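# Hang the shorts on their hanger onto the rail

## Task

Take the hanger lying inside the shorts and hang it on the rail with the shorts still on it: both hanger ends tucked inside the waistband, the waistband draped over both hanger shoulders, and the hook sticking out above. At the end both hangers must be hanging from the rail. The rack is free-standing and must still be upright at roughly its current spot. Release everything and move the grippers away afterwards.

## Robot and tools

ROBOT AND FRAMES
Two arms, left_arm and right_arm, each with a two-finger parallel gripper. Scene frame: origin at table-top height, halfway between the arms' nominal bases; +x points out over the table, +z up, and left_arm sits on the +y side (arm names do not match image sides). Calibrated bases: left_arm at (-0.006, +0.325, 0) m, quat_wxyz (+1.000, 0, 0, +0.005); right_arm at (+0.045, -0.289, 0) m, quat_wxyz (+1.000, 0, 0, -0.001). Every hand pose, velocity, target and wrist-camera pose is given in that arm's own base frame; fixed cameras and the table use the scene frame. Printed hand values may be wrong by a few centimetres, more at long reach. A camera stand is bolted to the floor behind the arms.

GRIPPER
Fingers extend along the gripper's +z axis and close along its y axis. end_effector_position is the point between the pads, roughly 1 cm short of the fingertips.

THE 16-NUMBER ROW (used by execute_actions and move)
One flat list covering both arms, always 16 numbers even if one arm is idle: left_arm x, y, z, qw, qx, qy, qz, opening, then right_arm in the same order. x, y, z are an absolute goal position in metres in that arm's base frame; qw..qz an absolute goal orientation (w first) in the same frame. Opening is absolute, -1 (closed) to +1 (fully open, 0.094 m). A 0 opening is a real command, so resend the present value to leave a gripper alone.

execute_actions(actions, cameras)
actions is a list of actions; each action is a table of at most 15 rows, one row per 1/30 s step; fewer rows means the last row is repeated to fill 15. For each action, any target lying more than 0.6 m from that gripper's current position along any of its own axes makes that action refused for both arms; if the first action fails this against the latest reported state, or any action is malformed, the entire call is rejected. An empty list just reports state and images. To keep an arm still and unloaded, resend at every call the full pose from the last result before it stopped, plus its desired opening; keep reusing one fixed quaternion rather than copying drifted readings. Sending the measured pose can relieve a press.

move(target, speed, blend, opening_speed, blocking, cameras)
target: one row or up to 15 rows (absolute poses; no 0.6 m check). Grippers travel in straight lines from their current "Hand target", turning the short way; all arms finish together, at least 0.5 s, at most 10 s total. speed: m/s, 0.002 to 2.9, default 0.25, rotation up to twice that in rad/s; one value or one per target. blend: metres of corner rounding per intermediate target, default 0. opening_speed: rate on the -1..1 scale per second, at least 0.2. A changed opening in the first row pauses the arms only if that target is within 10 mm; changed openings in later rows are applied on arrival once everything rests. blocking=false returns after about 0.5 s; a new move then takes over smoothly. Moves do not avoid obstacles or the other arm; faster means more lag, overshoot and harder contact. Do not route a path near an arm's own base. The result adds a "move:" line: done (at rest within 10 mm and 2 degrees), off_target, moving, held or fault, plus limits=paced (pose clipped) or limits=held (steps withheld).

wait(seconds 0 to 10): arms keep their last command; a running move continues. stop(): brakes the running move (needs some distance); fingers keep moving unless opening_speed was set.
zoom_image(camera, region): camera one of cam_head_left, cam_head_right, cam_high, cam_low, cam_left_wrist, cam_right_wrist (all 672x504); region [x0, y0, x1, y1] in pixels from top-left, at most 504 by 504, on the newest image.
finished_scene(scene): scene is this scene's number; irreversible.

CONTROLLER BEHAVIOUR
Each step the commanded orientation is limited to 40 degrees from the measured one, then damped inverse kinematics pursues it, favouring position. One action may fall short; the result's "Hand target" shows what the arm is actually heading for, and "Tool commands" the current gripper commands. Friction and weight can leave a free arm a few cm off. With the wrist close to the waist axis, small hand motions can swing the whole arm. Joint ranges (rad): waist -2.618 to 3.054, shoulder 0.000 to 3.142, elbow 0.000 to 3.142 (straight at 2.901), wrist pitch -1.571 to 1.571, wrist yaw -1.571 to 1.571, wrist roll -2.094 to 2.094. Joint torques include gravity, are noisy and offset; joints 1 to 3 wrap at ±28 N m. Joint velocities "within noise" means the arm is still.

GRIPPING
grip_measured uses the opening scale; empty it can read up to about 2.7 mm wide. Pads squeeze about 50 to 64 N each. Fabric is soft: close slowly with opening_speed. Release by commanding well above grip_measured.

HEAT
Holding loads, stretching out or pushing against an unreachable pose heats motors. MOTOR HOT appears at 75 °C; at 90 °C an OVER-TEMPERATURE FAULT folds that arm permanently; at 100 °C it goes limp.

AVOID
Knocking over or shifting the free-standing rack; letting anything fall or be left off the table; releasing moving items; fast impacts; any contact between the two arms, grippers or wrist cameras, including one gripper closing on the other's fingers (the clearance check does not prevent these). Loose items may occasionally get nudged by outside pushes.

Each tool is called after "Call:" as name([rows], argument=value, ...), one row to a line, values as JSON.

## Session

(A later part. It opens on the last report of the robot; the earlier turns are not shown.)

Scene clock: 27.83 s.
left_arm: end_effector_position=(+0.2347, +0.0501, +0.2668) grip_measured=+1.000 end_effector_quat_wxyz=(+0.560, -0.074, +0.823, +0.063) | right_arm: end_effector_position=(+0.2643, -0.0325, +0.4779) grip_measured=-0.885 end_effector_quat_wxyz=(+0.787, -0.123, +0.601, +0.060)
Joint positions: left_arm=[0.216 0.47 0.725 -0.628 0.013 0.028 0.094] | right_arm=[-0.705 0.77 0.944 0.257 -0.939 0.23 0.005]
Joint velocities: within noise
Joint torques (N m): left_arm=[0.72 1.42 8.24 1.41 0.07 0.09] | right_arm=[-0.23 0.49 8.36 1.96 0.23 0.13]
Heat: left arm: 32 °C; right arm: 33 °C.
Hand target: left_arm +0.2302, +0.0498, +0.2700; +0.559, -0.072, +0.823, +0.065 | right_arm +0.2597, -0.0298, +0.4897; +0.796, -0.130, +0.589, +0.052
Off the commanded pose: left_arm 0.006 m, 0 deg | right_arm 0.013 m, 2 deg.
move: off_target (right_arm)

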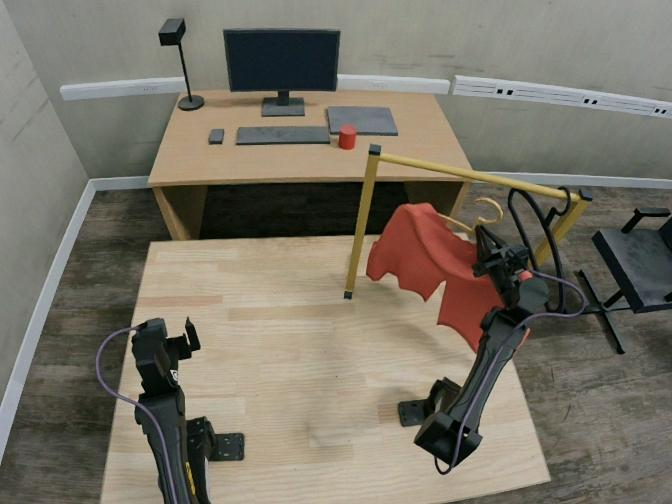

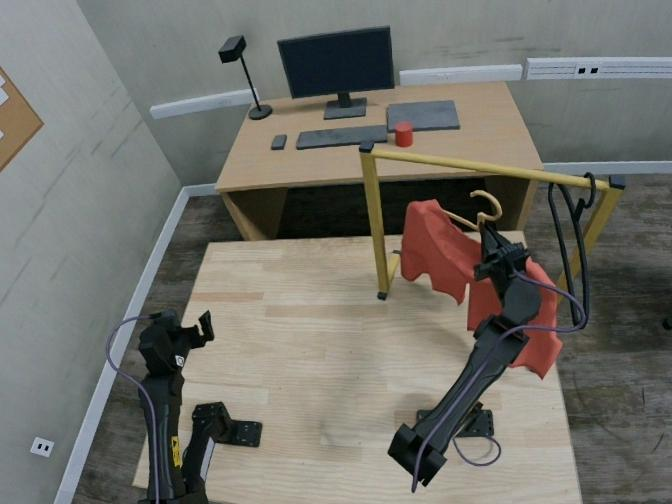

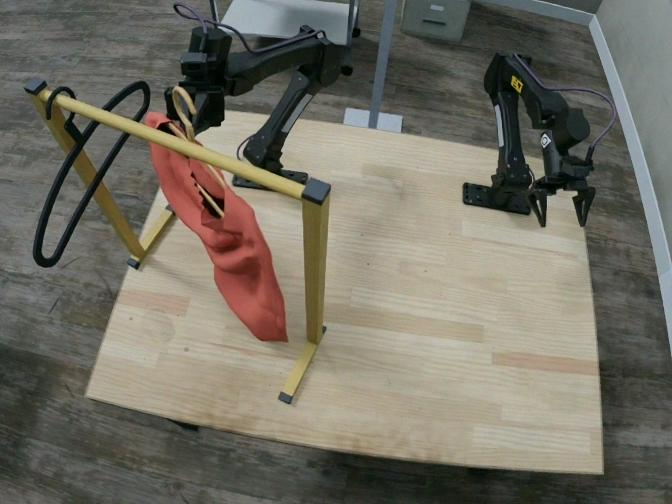

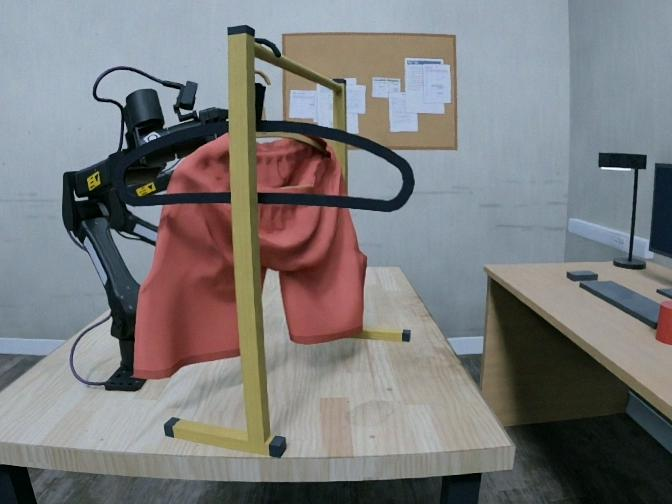

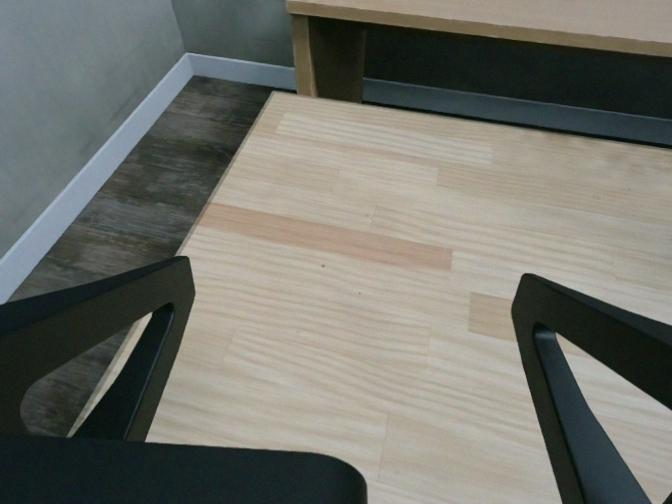

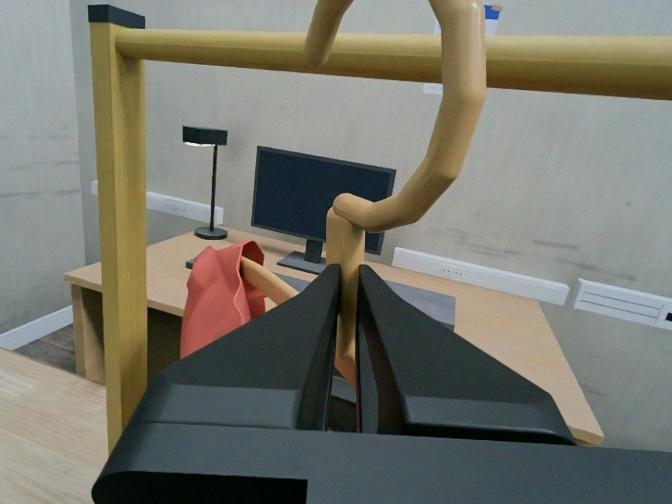

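Call:
move(target=[0.2301,0.0499,0.27,0.559,-0.072,0.824,0.065,1,0.28,-0.005,0.505,0.739,0.142,0.586,-0.302,-1], speed=0.22)

Call:
zoom_image(camera="cam_low", region=[200, 20, 420, 200])

Call:
zoom_image(camera="cam_high", region=[20, 60, 340, 300])

Scene clock: 31.43 s.
left_arm: end_effector_position=(+0.2347, +0.0501, +0.2668) grip_measured=+1.000 end_effector_quat_wxyz=(+0.560, -0.074, +0.823, +0.063) | right_arm: end_effector_position=(+0.2826, -0.0059, +0.4939) grip_measured=-0.885 end_effector_quat_wxyz=(+0.728, +0.138, +0.596, -0.311)
Joint positions: left_arm=[0.216 0.47 0.725 -0.628 0.013 0.028 0.094] | right_arm=[0.595 0.98 1.011 0.628 1.145 -0.789 0.005]
Joint velocities: within noise
Joint torques (N m): left_arm=[0.79 1.24 8.28 1.4 0.09 0.1] | right_arm=[0.35 -0.83 8.59 1.57 -0.53 -0.12]
Heat: left arm: 32 °C; right arm: 33 °C.
Hand target: left_arm +0.2302, +0.0498, +0.2700; +0.559, -0.072, +0.823, +0.065 | right_arm +0.2797, -0.0052, +0.5048; +0.739, +0.142, +0.586, -0.302
Off the commanded pose: left_arm 0.006 m, 0 deg | right_arm 0.011 m, 2 deg.
move: off_target (right_arm)

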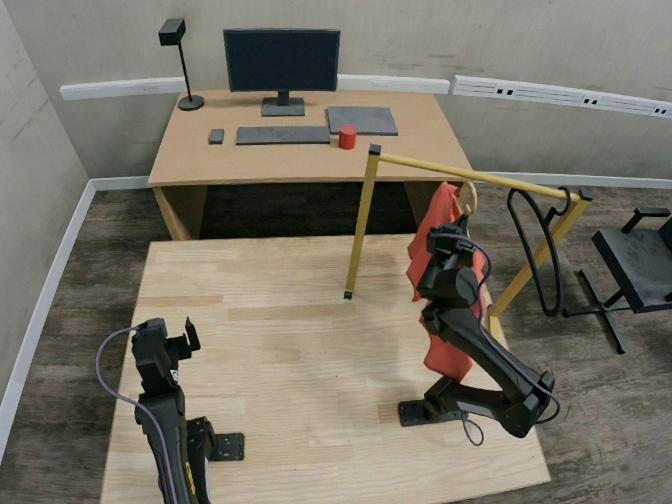

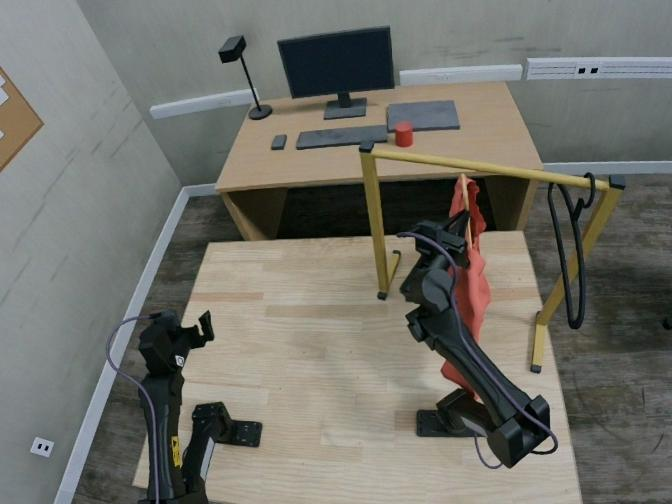

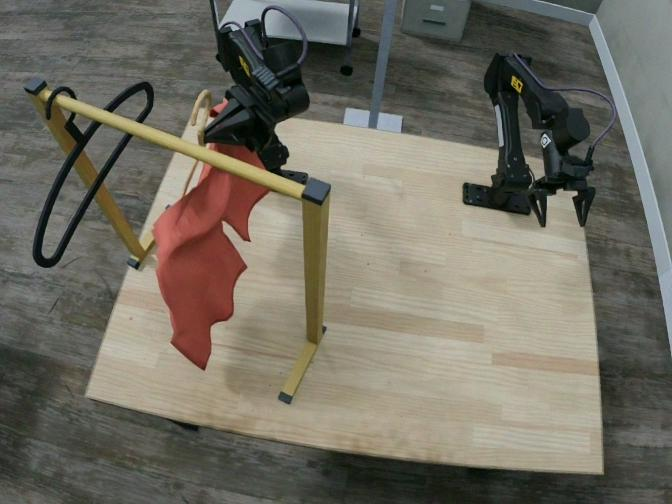

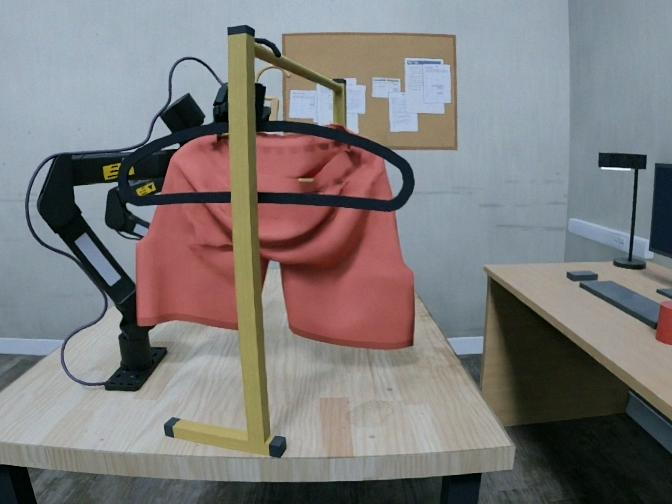

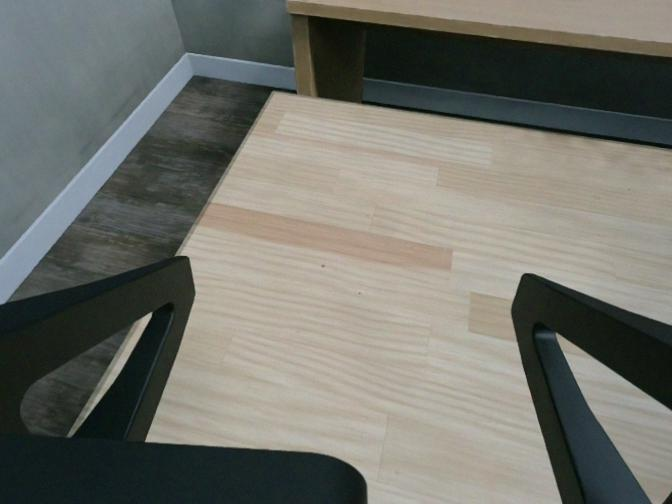

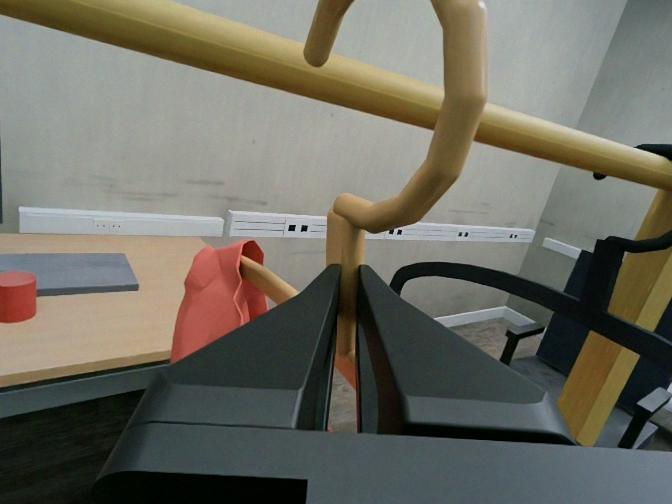

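Scaled by 2.291 from the camera's 672x504 image, which has a finer 960x720 frame.

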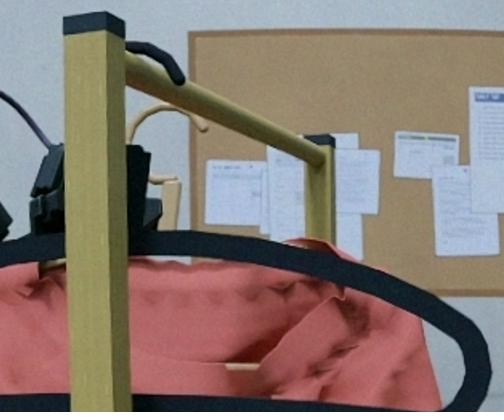

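Scaled by 1.575 from the camera's 672x504 image, which has a finer 960x720 frame.

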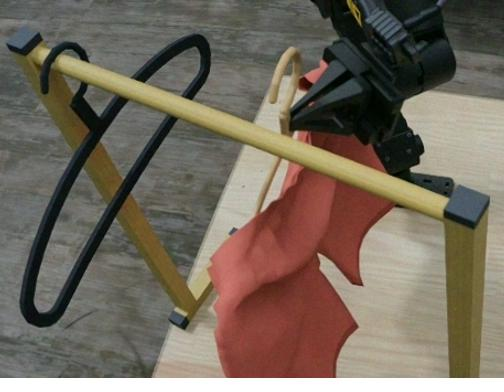

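Call:
move([
  [0.2301,0.0499,0.27,0.559,-0.072,0.824,0.065,1,0.28,-0.005,0.533,0.739,0.142,0.586,-0.302,-1],
  [0.2301,0.0499,0.27,0.559,-0.072,0.824,0.065,1,0.31,-0.01,0.534,0.739,0.142,0.586,-0.302,-1],
], speed=0.1, blend=0.01, cameras=["cam_right_wrist","cam_low","cam_high","cam_head_right"])

Call:
zoom_image(camera="cam_low", region=[200, 20, 420, 200])

Call:
zoom_image(camera="cam_high", region=[100, 50, 300, 200])

Scene clock: 33.47 s.
left_arm: end_effector_position=(+0.2347, +0.0501, +0.2668) grip_measured=+1.000 end_effector_quat_wxyz=(+0.560, -0.074, +0.823, +0.063) | right_arm: end_effector_position=(+0.3147, -0.0069, +0.5167) grip_measured=-0.885 end_effector_quat_wxyz=(+0.723, +0.132, +0.600, -0.316)
Joint positions: left_arm=[0.216 0.47 0.725 -0.628 0.013 0.028 0.094] | right_arm=[0.5 1.095 1.191 0.44 1.068 -0.675 0.005]
Joint velocities: within noise
Joint torques (N m): left_arm=[0.79 1.24 8.28 1.43 0.07 0.11] | right_arm=[-0.76 -2.5 10.02 1.53 -0.52 0.12]
Heat: left arm: 33 °C; right arm: 34 °C.
Hand target: left_arm +0.2302, +0.0498, +0.2700; +0.559, -0.072, +0.823, +0.065 | right_arm +0.3092, -0.0100, +0.5334; +0.739, +0.142, +0.585, -0.302
Off the commanded pose: left_arm 0.006 m, 0 deg | right_arm 0.018 m, 3 deg.
move: off_target (right_arm)
Images, in order (width x height): cam_head_right 672x504, cam_high 672x504, cam_low 672x504, cam_right_wrist 672x504.

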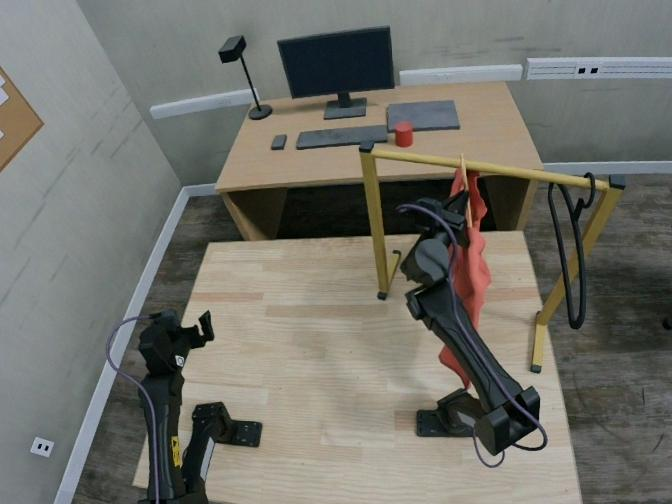

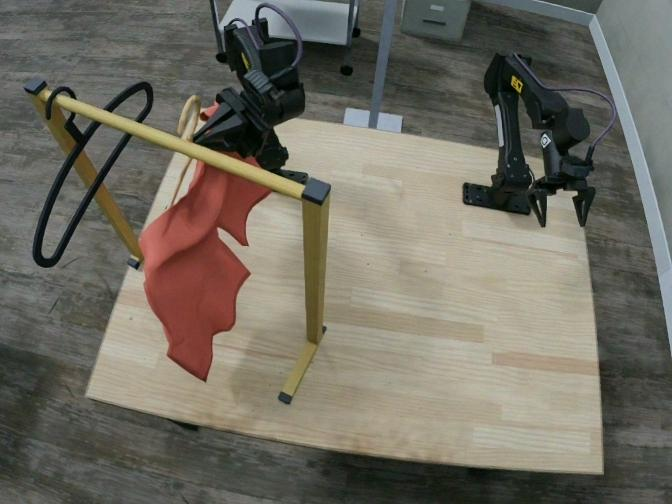

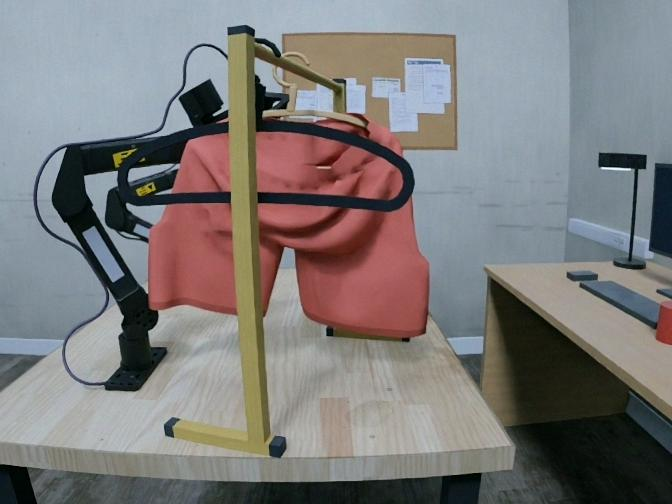

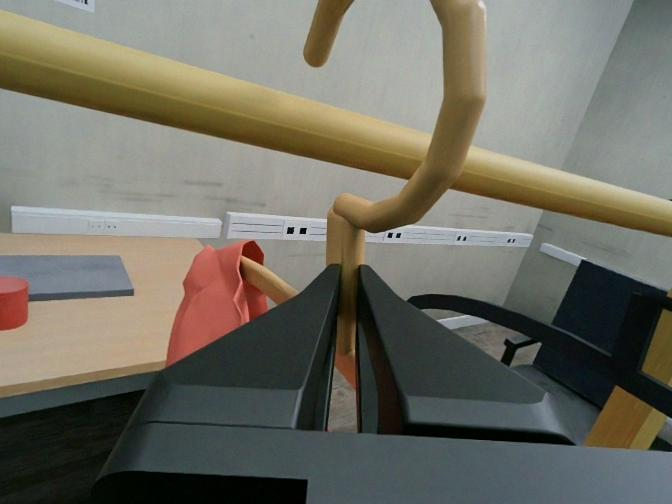

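Scaled by 2.291 from the camera's 672x504 image, which has a finer 960x720 frame.

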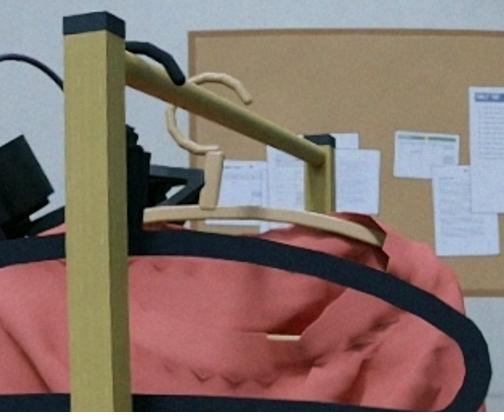

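Scaled by 2.520 from the camera's 672x504 image, which has a finer 960x720 frame.

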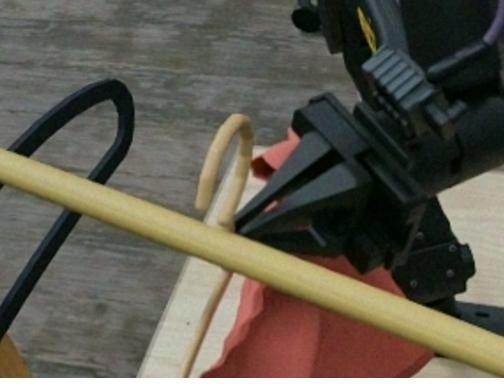

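Call:
move(target=[0.2301,0.0499,0.27,0.559,-0.072,0.824,0.065,1,0.362,-0.022,0.538,0.739,0.142,0.586,-0.302,-1], speed=0.07, cameras=["cam_right_wrist","cam_low","cam_high","cam_head_right"])

Call:
zoom_image(camera="cam_low", region=[200, 20, 420, 200])

Call:
zoom_image(camera="cam_high", region=[100, 50, 300, 200])

Scene clock: 35.23 s.
left_arm: end_effector_position=(+0.2347, +0.0501, +0.2668) grip_measured=+1.000 end_effector_quat_wxyz=(+0.560, -0.074, +0.823, +0.063) | right_arm: end_effector_position=(+0.3618, -0.0226, +0.5192) grip_measured=-0.885 end_effector_quat_wxyz=(+0.720, +0.141, +0.601, -0.317)
Joint positions: left_arm=[0.216 0.47 0.725 -0.628 0.013 0.028 0.094] | right_arm=[0.352 1.235 1.315 0.345 0.954 -0.537 0.005]
Joint velocities: within noise
Joint torques (N m): left_arm=[0.75 1.28 8.28 1.41 0.06 0.11] | right_arm=[-0.73 -3.18 10.74 1.7 -0.67 0.06]
Heat: left arm: 33 °C; right arm: 34 °C.
Hand target: left_arm +0.2302, +0.0498, +0.2700; +0.559, -0.072, +0.823, +0.065 | right_arm +0.3608, -0.0220, +0.5373; +0.739, +0.142, +0.585, -0.302
Off the commanded pose: left_arm 0.006 m, 0 deg | right_arm 0.019 m, 3 deg.
move: off_target (right_arm)
Images, in order (width x height): cam_head_right 672x504, cam_high 672x504, cam_low 672x504, cam_right_wrist 672x504.

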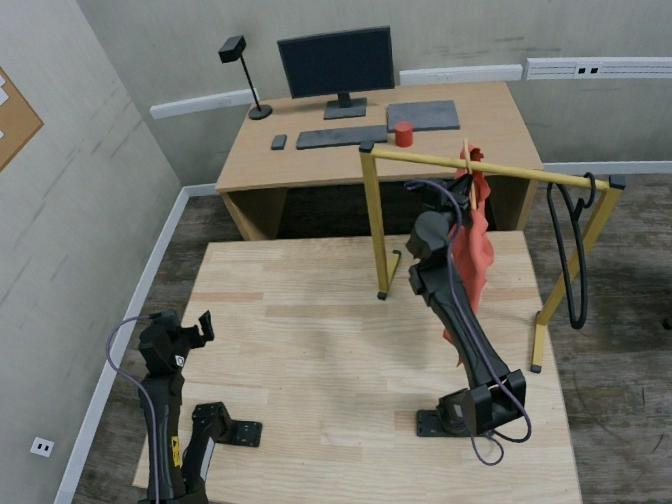

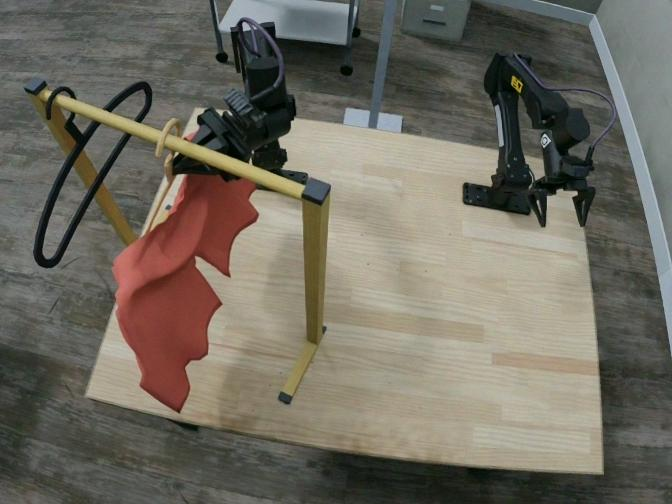

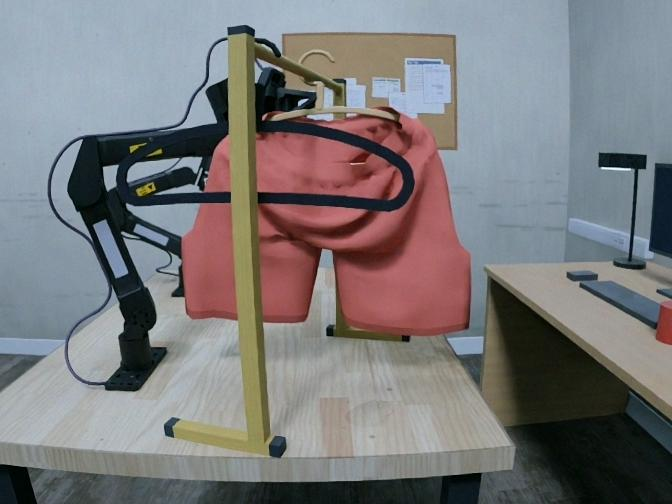

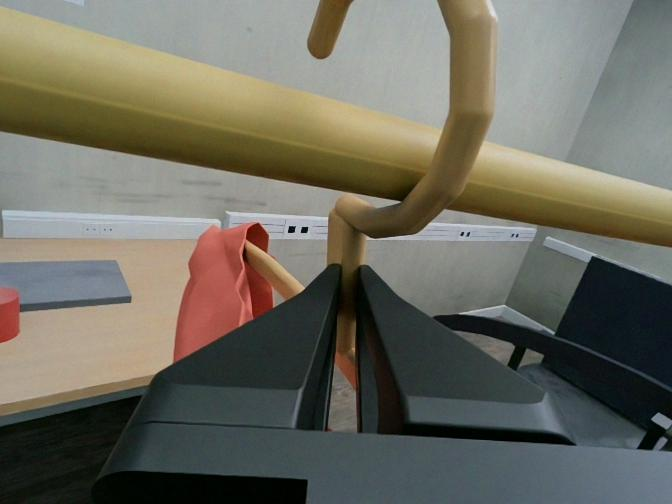

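Scaled by 2.291 from the camera's 672x504 image, which has a finer 960x720 frame.

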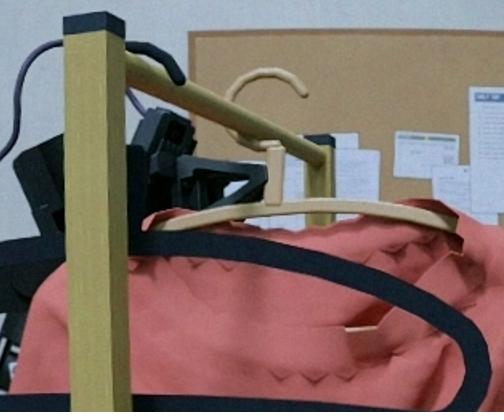

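Scaled by 2.520 from the camera's 672x504 image, which has a finer 960x720 frame.

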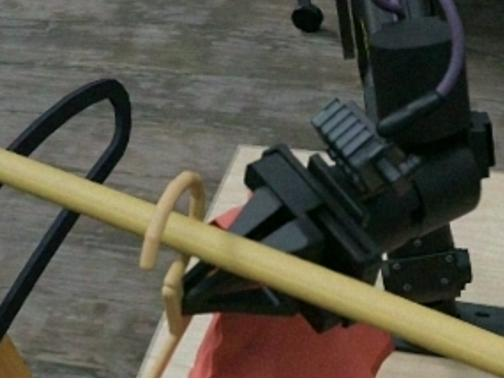

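Call:
move(target=[0.2301,0.0499,0.27,0.559,-0.072,0.824,0.065,1,0.357,-0.02,0.503,0.739,0.142,0.586,-0.302,-1], speed=0.06, cameras=["cam_right_wrist","cam_low","cam_high","cam_head_right"])

Call:
zoom_image(camera="cam_low", region=[200, 20, 420, 200])

Call:
zoom_image(camera="cam_high", region=[100, 50, 300, 200])

Scene clock: 36.80 s.
left_arm: end_effector_position=(+0.2347, +0.0501, +0.2668) grip_measured=+1.000 end_effector_quat_wxyz=(+0.560, -0.074, +0.823, +0.063) | right_arm: end_effector_position=(+0.3640, -0.0207, +0.4972) grip_measured=-0.885 end_effector_quat_wxyz=(+0.727, +0.141, +0.596, -0.312)
Joint positions: left_arm=[0.216 0.47 0.725 -0.628 0.013 0.028 0.094] | right_arm=[0.352 1.219 1.201 0.458 0.944 -0.536 0.005]
Joint velocities: within noise
Joint torques (N m): left_arm=[0.77 1.32 8.17 1.41 0.06 0.1] | right_arm=[0.31 -5.68 6.26 1.95 -0.4 -0.02]
Heat: left arm: 33 °C; right arm: 34 °C.
Hand target: left_arm +0.2302, +0.0498, +0.2700; +0.559, -0.072, +0.823, +0.065 | right_arm +0.3571, -0.0202, +0.5030; +0.738, +0.142, +0.586, -0.302
Off the commanded pose: left_arm 0.006 m, 0 deg | right_arm 0.009 m, 2 deg.
move: done
Images, in order (width x height): cam_head_right 672x504, cam_high 672x504, cam_low 672x504, cam_right_wrist 672x504.

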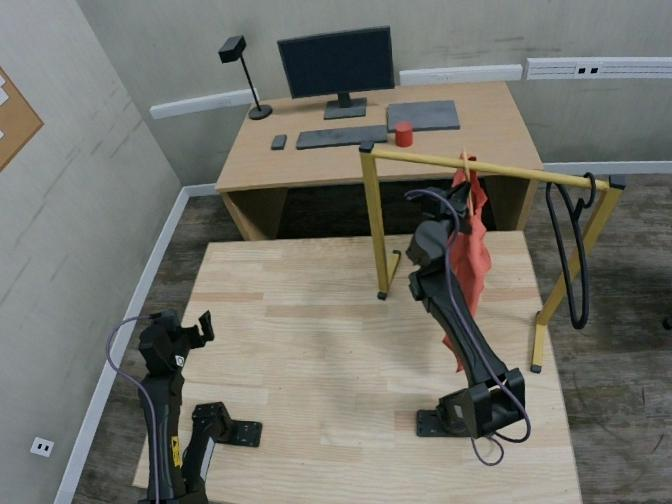

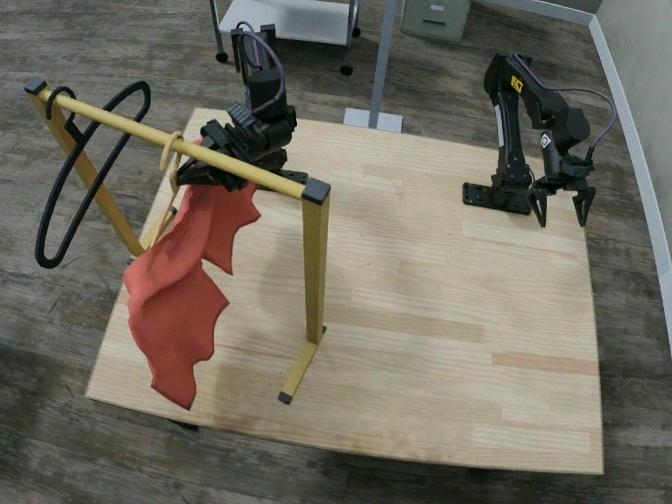

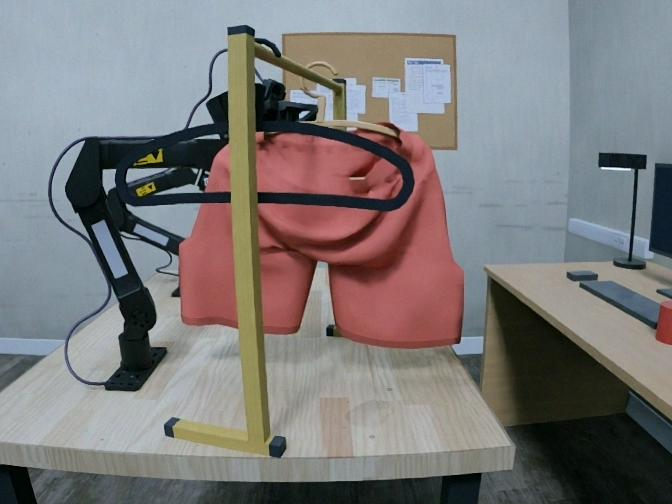

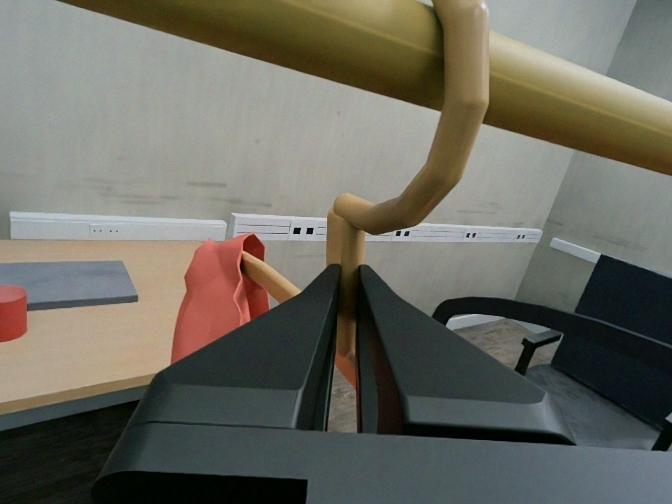

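Scaled by 2.291 from the camera's 672x504 image, which has a finer 960x720 frame.

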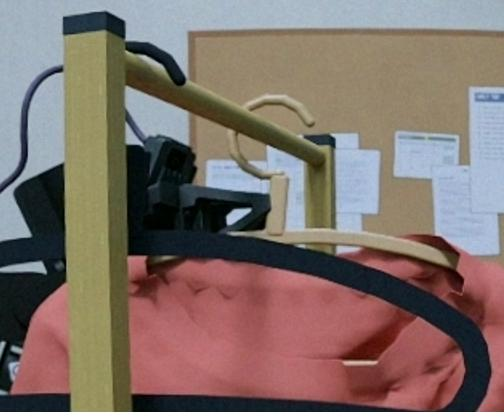

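Scaled by 2.520 from the camera's 672x504 image, which has a finer 960x720 frame.

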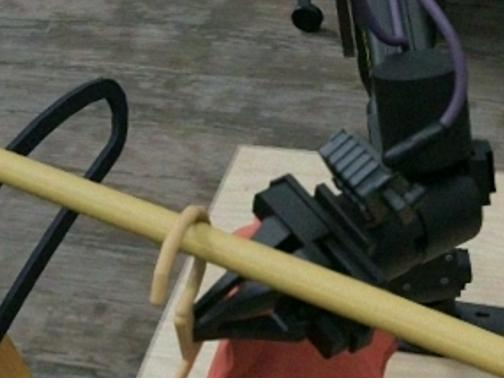

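Call:
move(target=[0.2301,0.0499,0.27,0.559,-0.072,0.824,0.065,1,0.343,-0.015,0.487,0.739,0.142,0.586,-0.302,-1], speed=0.05, cameras=["cam_right_wrist","cam_low","cam_high"])

Call:
zoom_image(camera="cam_low", region=[200, 20, 420, 200])

Scene clock: 38.00 s.
left_arm: end_effector_position=(+0.2347, +0.0501, +0.2668) grip_measured=+1.000 end_effector_quat_wxyz=(+0.560, -0.074, +0.823, +0.063) | right_arm: end_effector_position=(+0.3491, -0.0148, +0.4879) grip_measured=-0.886 end_effector_quat_wxyz=(+0.737, +0.142, +0.587, -0.302)
Joint positions: left_arm=[0.216 0.47 0.725 -0.628 0.013 0.028 0.094] | right_arm=[0.391 1.163 1.103 0.549 0.959 -0.562 0.005]
Joint velocities: within noise
Joint torques (N m): left_arm=[0.72 1.33 8.23 1.44 0.09 0.1] | right_arm=[0.62 -4.93 5.7 1.72 -0.19 -0.18]
Heat: left arm: 33 °C; right arm: 34 °C.
Hand target: left_arm +0.2302, +0.0498, +0.2700; +0.559, -0.072, +0.823, +0.065 | right_arm +0.3432, -0.0152, +0.4871; +0.739, +0.142, +0.586, -0.302
Off the commanded pose: left_arm 0.006 m, 0 deg | right_arm 0.006 m, 0 deg.
move: done
Images, in order (width x height): cam_high 672x504, cam_low 672x504, cam_right_wrist 672x504.

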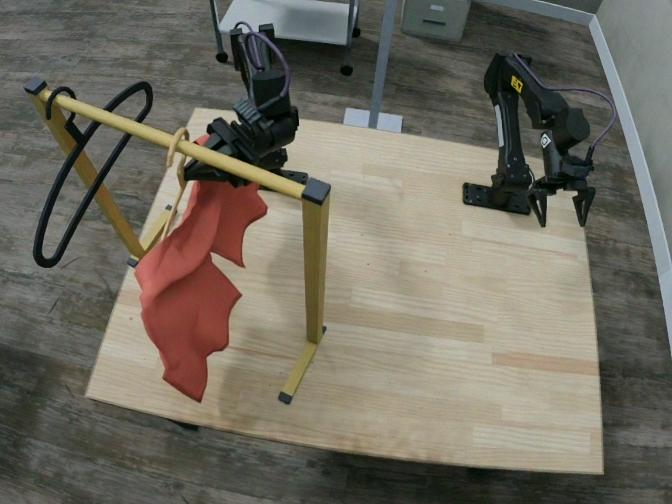

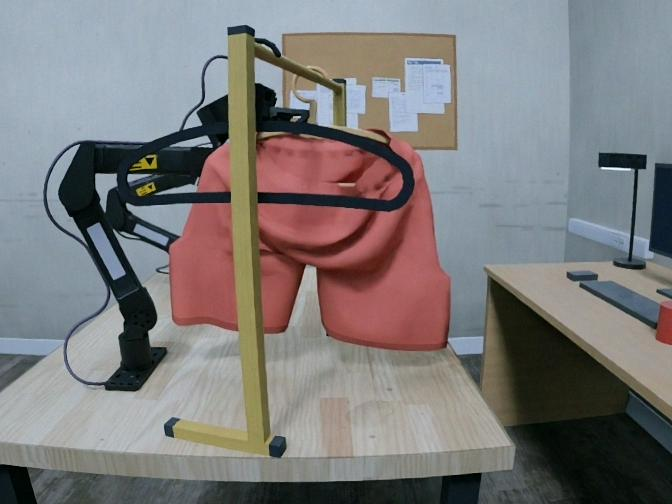

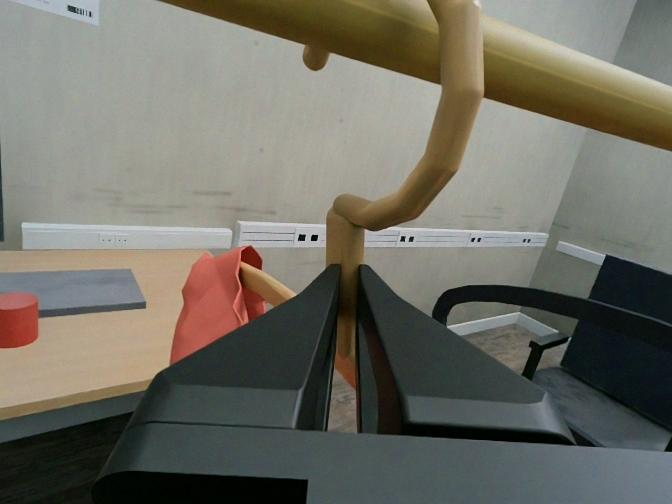

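Scaled by 2.291 from the camera's 672x504 image, which has a finer 960x720 frame.

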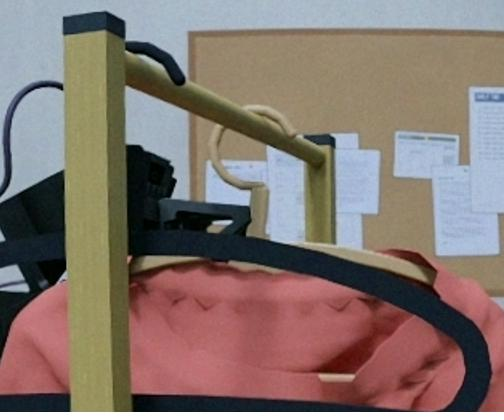

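Call:
move(target=[0.2301,0.0499,0.27,0.559,-0.072,0.824,0.065,1,0.343,-0.015,0.474,0.739,0.142,0.586,-0.302,-1], speed=0.05, cameras=["cam_right_wrist","cam_low","cam_high"])

Call:
zoom_image(camera="cam_low", region=[200, 20, 420, 200])

Call:
zoom_image(camera="cam_high", region=[100, 50, 300, 200])

Scene clock: 39.17 s.
left_arm: end_effector_position=(+0.2347, +0.0501, +0.2668) grip_measured=+1.000 end_effector_quat_wxyz=(+0.560, -0.074, +0.823, +0.063) | right_arm: end_effector_position=(+0.3461, -0.0140, +0.4859) grip_measured=-0.889 end_effector_quat_wxyz=(+0.750, +0.145, +0.574, -0.293)
Joint positions: left_arm=[0.216 0.47 0.725 -0.628 0.013 0.028 0.094] | right_arm=[0.391 1.152 1.058 0.625 0.941 -0.569 0.005]
Joint velocities: within noise
Joint torques (N m): left_arm=[0.65 1.21 8.23 1.43 0.07 0.1] | right_arm=[0.57 -4.48 5 1.37 -0.01 -0.1]
Heat: left arm: 33 °C; right arm: 34 °C.
Hand target: left_arm +0.2302, +0.0498, +0.2700; +0.559, -0.072, +0.823, +0.065 | right_arm +0.3433, -0.0152, +0.4744; +0.739, +0.142, +0.586, -0.302
Off the commanded pose: left_arm 0.006 m, 0 deg | right_arm 0.012 m, 2 deg.
move: off_target (right_arm)
Images, in order (width x height): cam_high 672x504, cam_low 672x504, cam_right_wrist 672x504.

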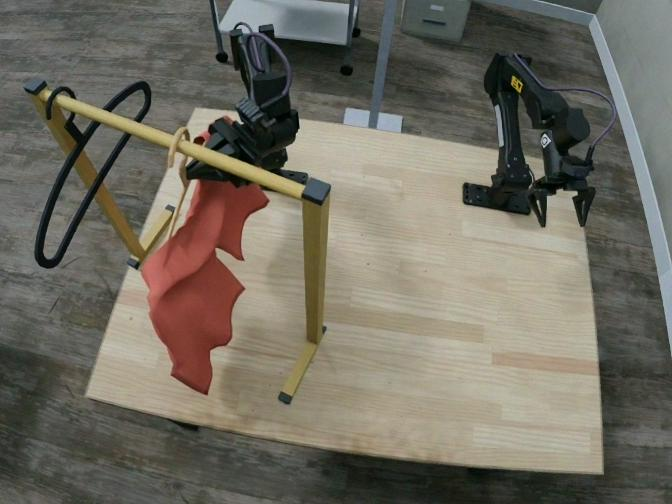

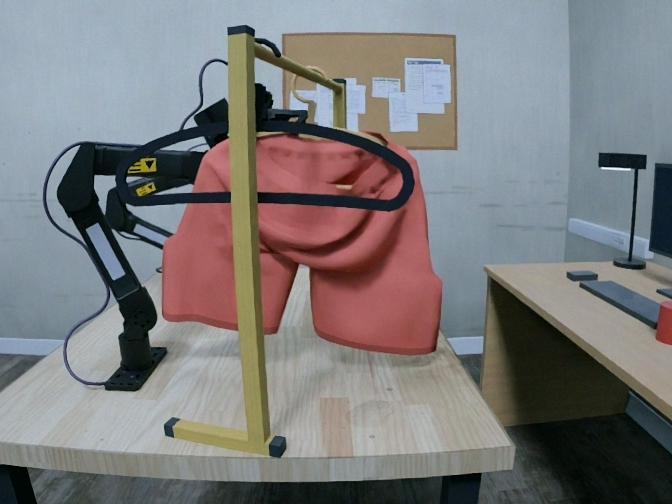

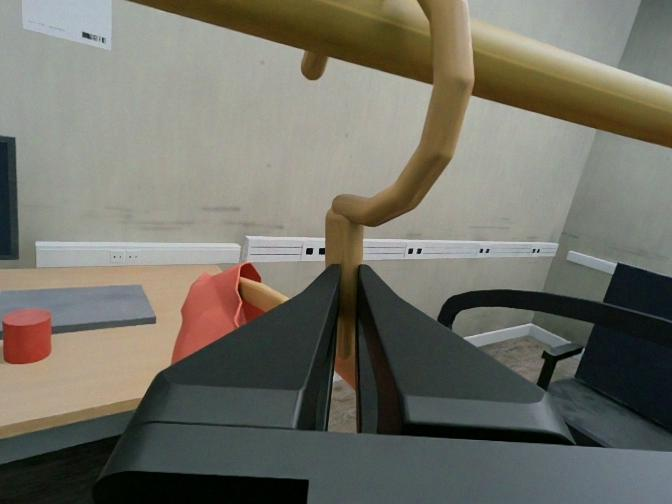

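Scaled by 2.291 from the camera's 672x504 image, which has a finer 960x720 frame.

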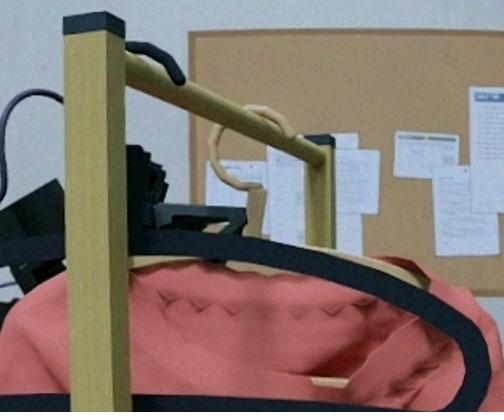

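Scaled by 2.520 from the camera's 672x504 image, which has a finer 960x720 frame.

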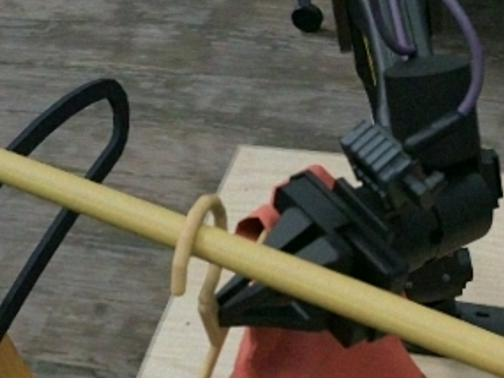

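Call:
move(target=[0.2301,0.0499,0.27,0.559,-0.072,0.824,0.065,1,0.342,-0.0145,0.48,0.745,0.144,0.58,-0.297,0.0], speed=0.05, opening_speed=0.3, cameras=["cam_right_wrist","cam_low","cam_high"])

Call:
zoom_image(camera="cam_low", region=[200, 20, 420, 200])

Call:
zoom_image(camera="cam_high", region=[100, 50, 300, 200])

Scene clock: 42.93 s.
left_arm: end_effector_position=(+0.2347, +0.0501, +0.2668) grip_measured=+1.000 end_effector_quat_wxyz=(+0.560, -0.074, +0.823, +0.063) | right_arm: end_effector_position=(+0.3447, -0.0160, +0.4856) grip_measured=-0.002 end_effector_quat_wxyz=(+0.748, +0.151, +0.574, -0.295)
Joint positions: left_arm=[0.216 0.47 0.725 -0.628 0.013 0.028 0.094] | right_arm=[0.391 1.152 1.058 0.63 0.954 -0.57 0.047]
Joint velocities: within noise
Joint torques (N m): left_arm=[0.68 1.26 8.21 1.43 0.08 0.1] | right_arm=[0.68 -4.57 5.72 1.45 -0.25 -0.06]
Heat: left arm: 33 °C; right arm: 33 °C.
Hand target: left_arm +0.2302, +0.0498, +0.2700; +0.559, -0.072, +0.823, +0.065 | right_arm +0.3421, -0.0146, +0.4802; +0.745, +0.144, +0.580, -0.297
Off the commanded pose: left_arm 0.006 m, 0 deg | right_arm 0.006 m, 1 deg.
move: done
Images, in order (width x height): cam_high 672x504, cam_low 672x504, cam_right_wrist 672x504.

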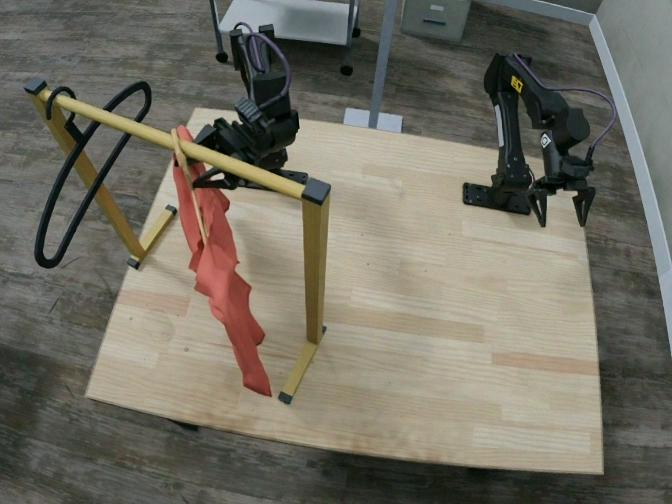

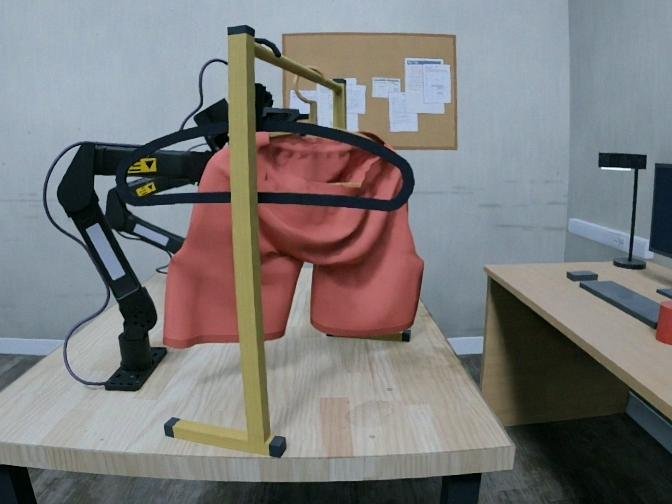

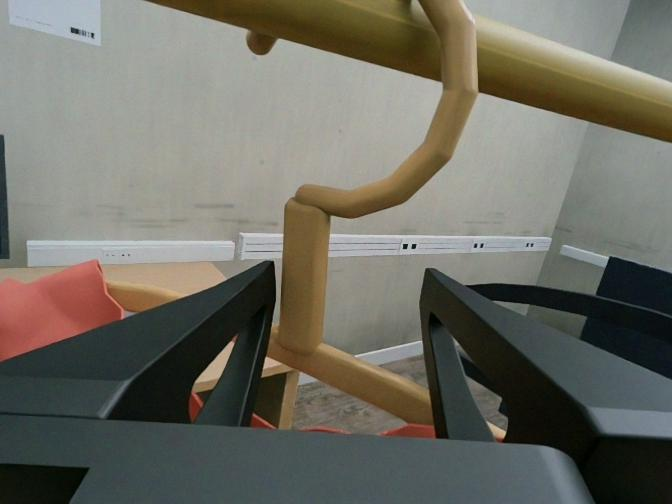

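Scaled by 2.291 from the camera's 672x504 image, which has a finer 960x720 frame.

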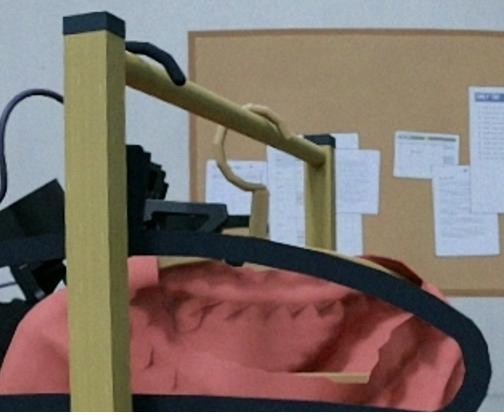

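Scaled by 2.520 from the camera's 672x504 image, which has a finer 960x720 frame.

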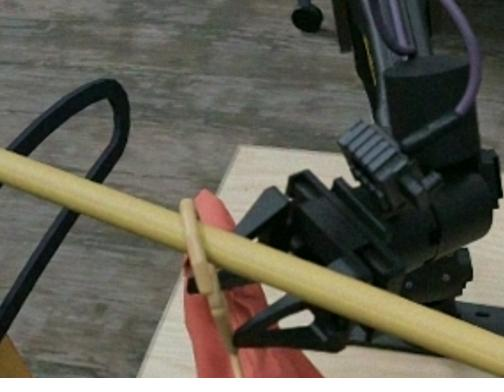

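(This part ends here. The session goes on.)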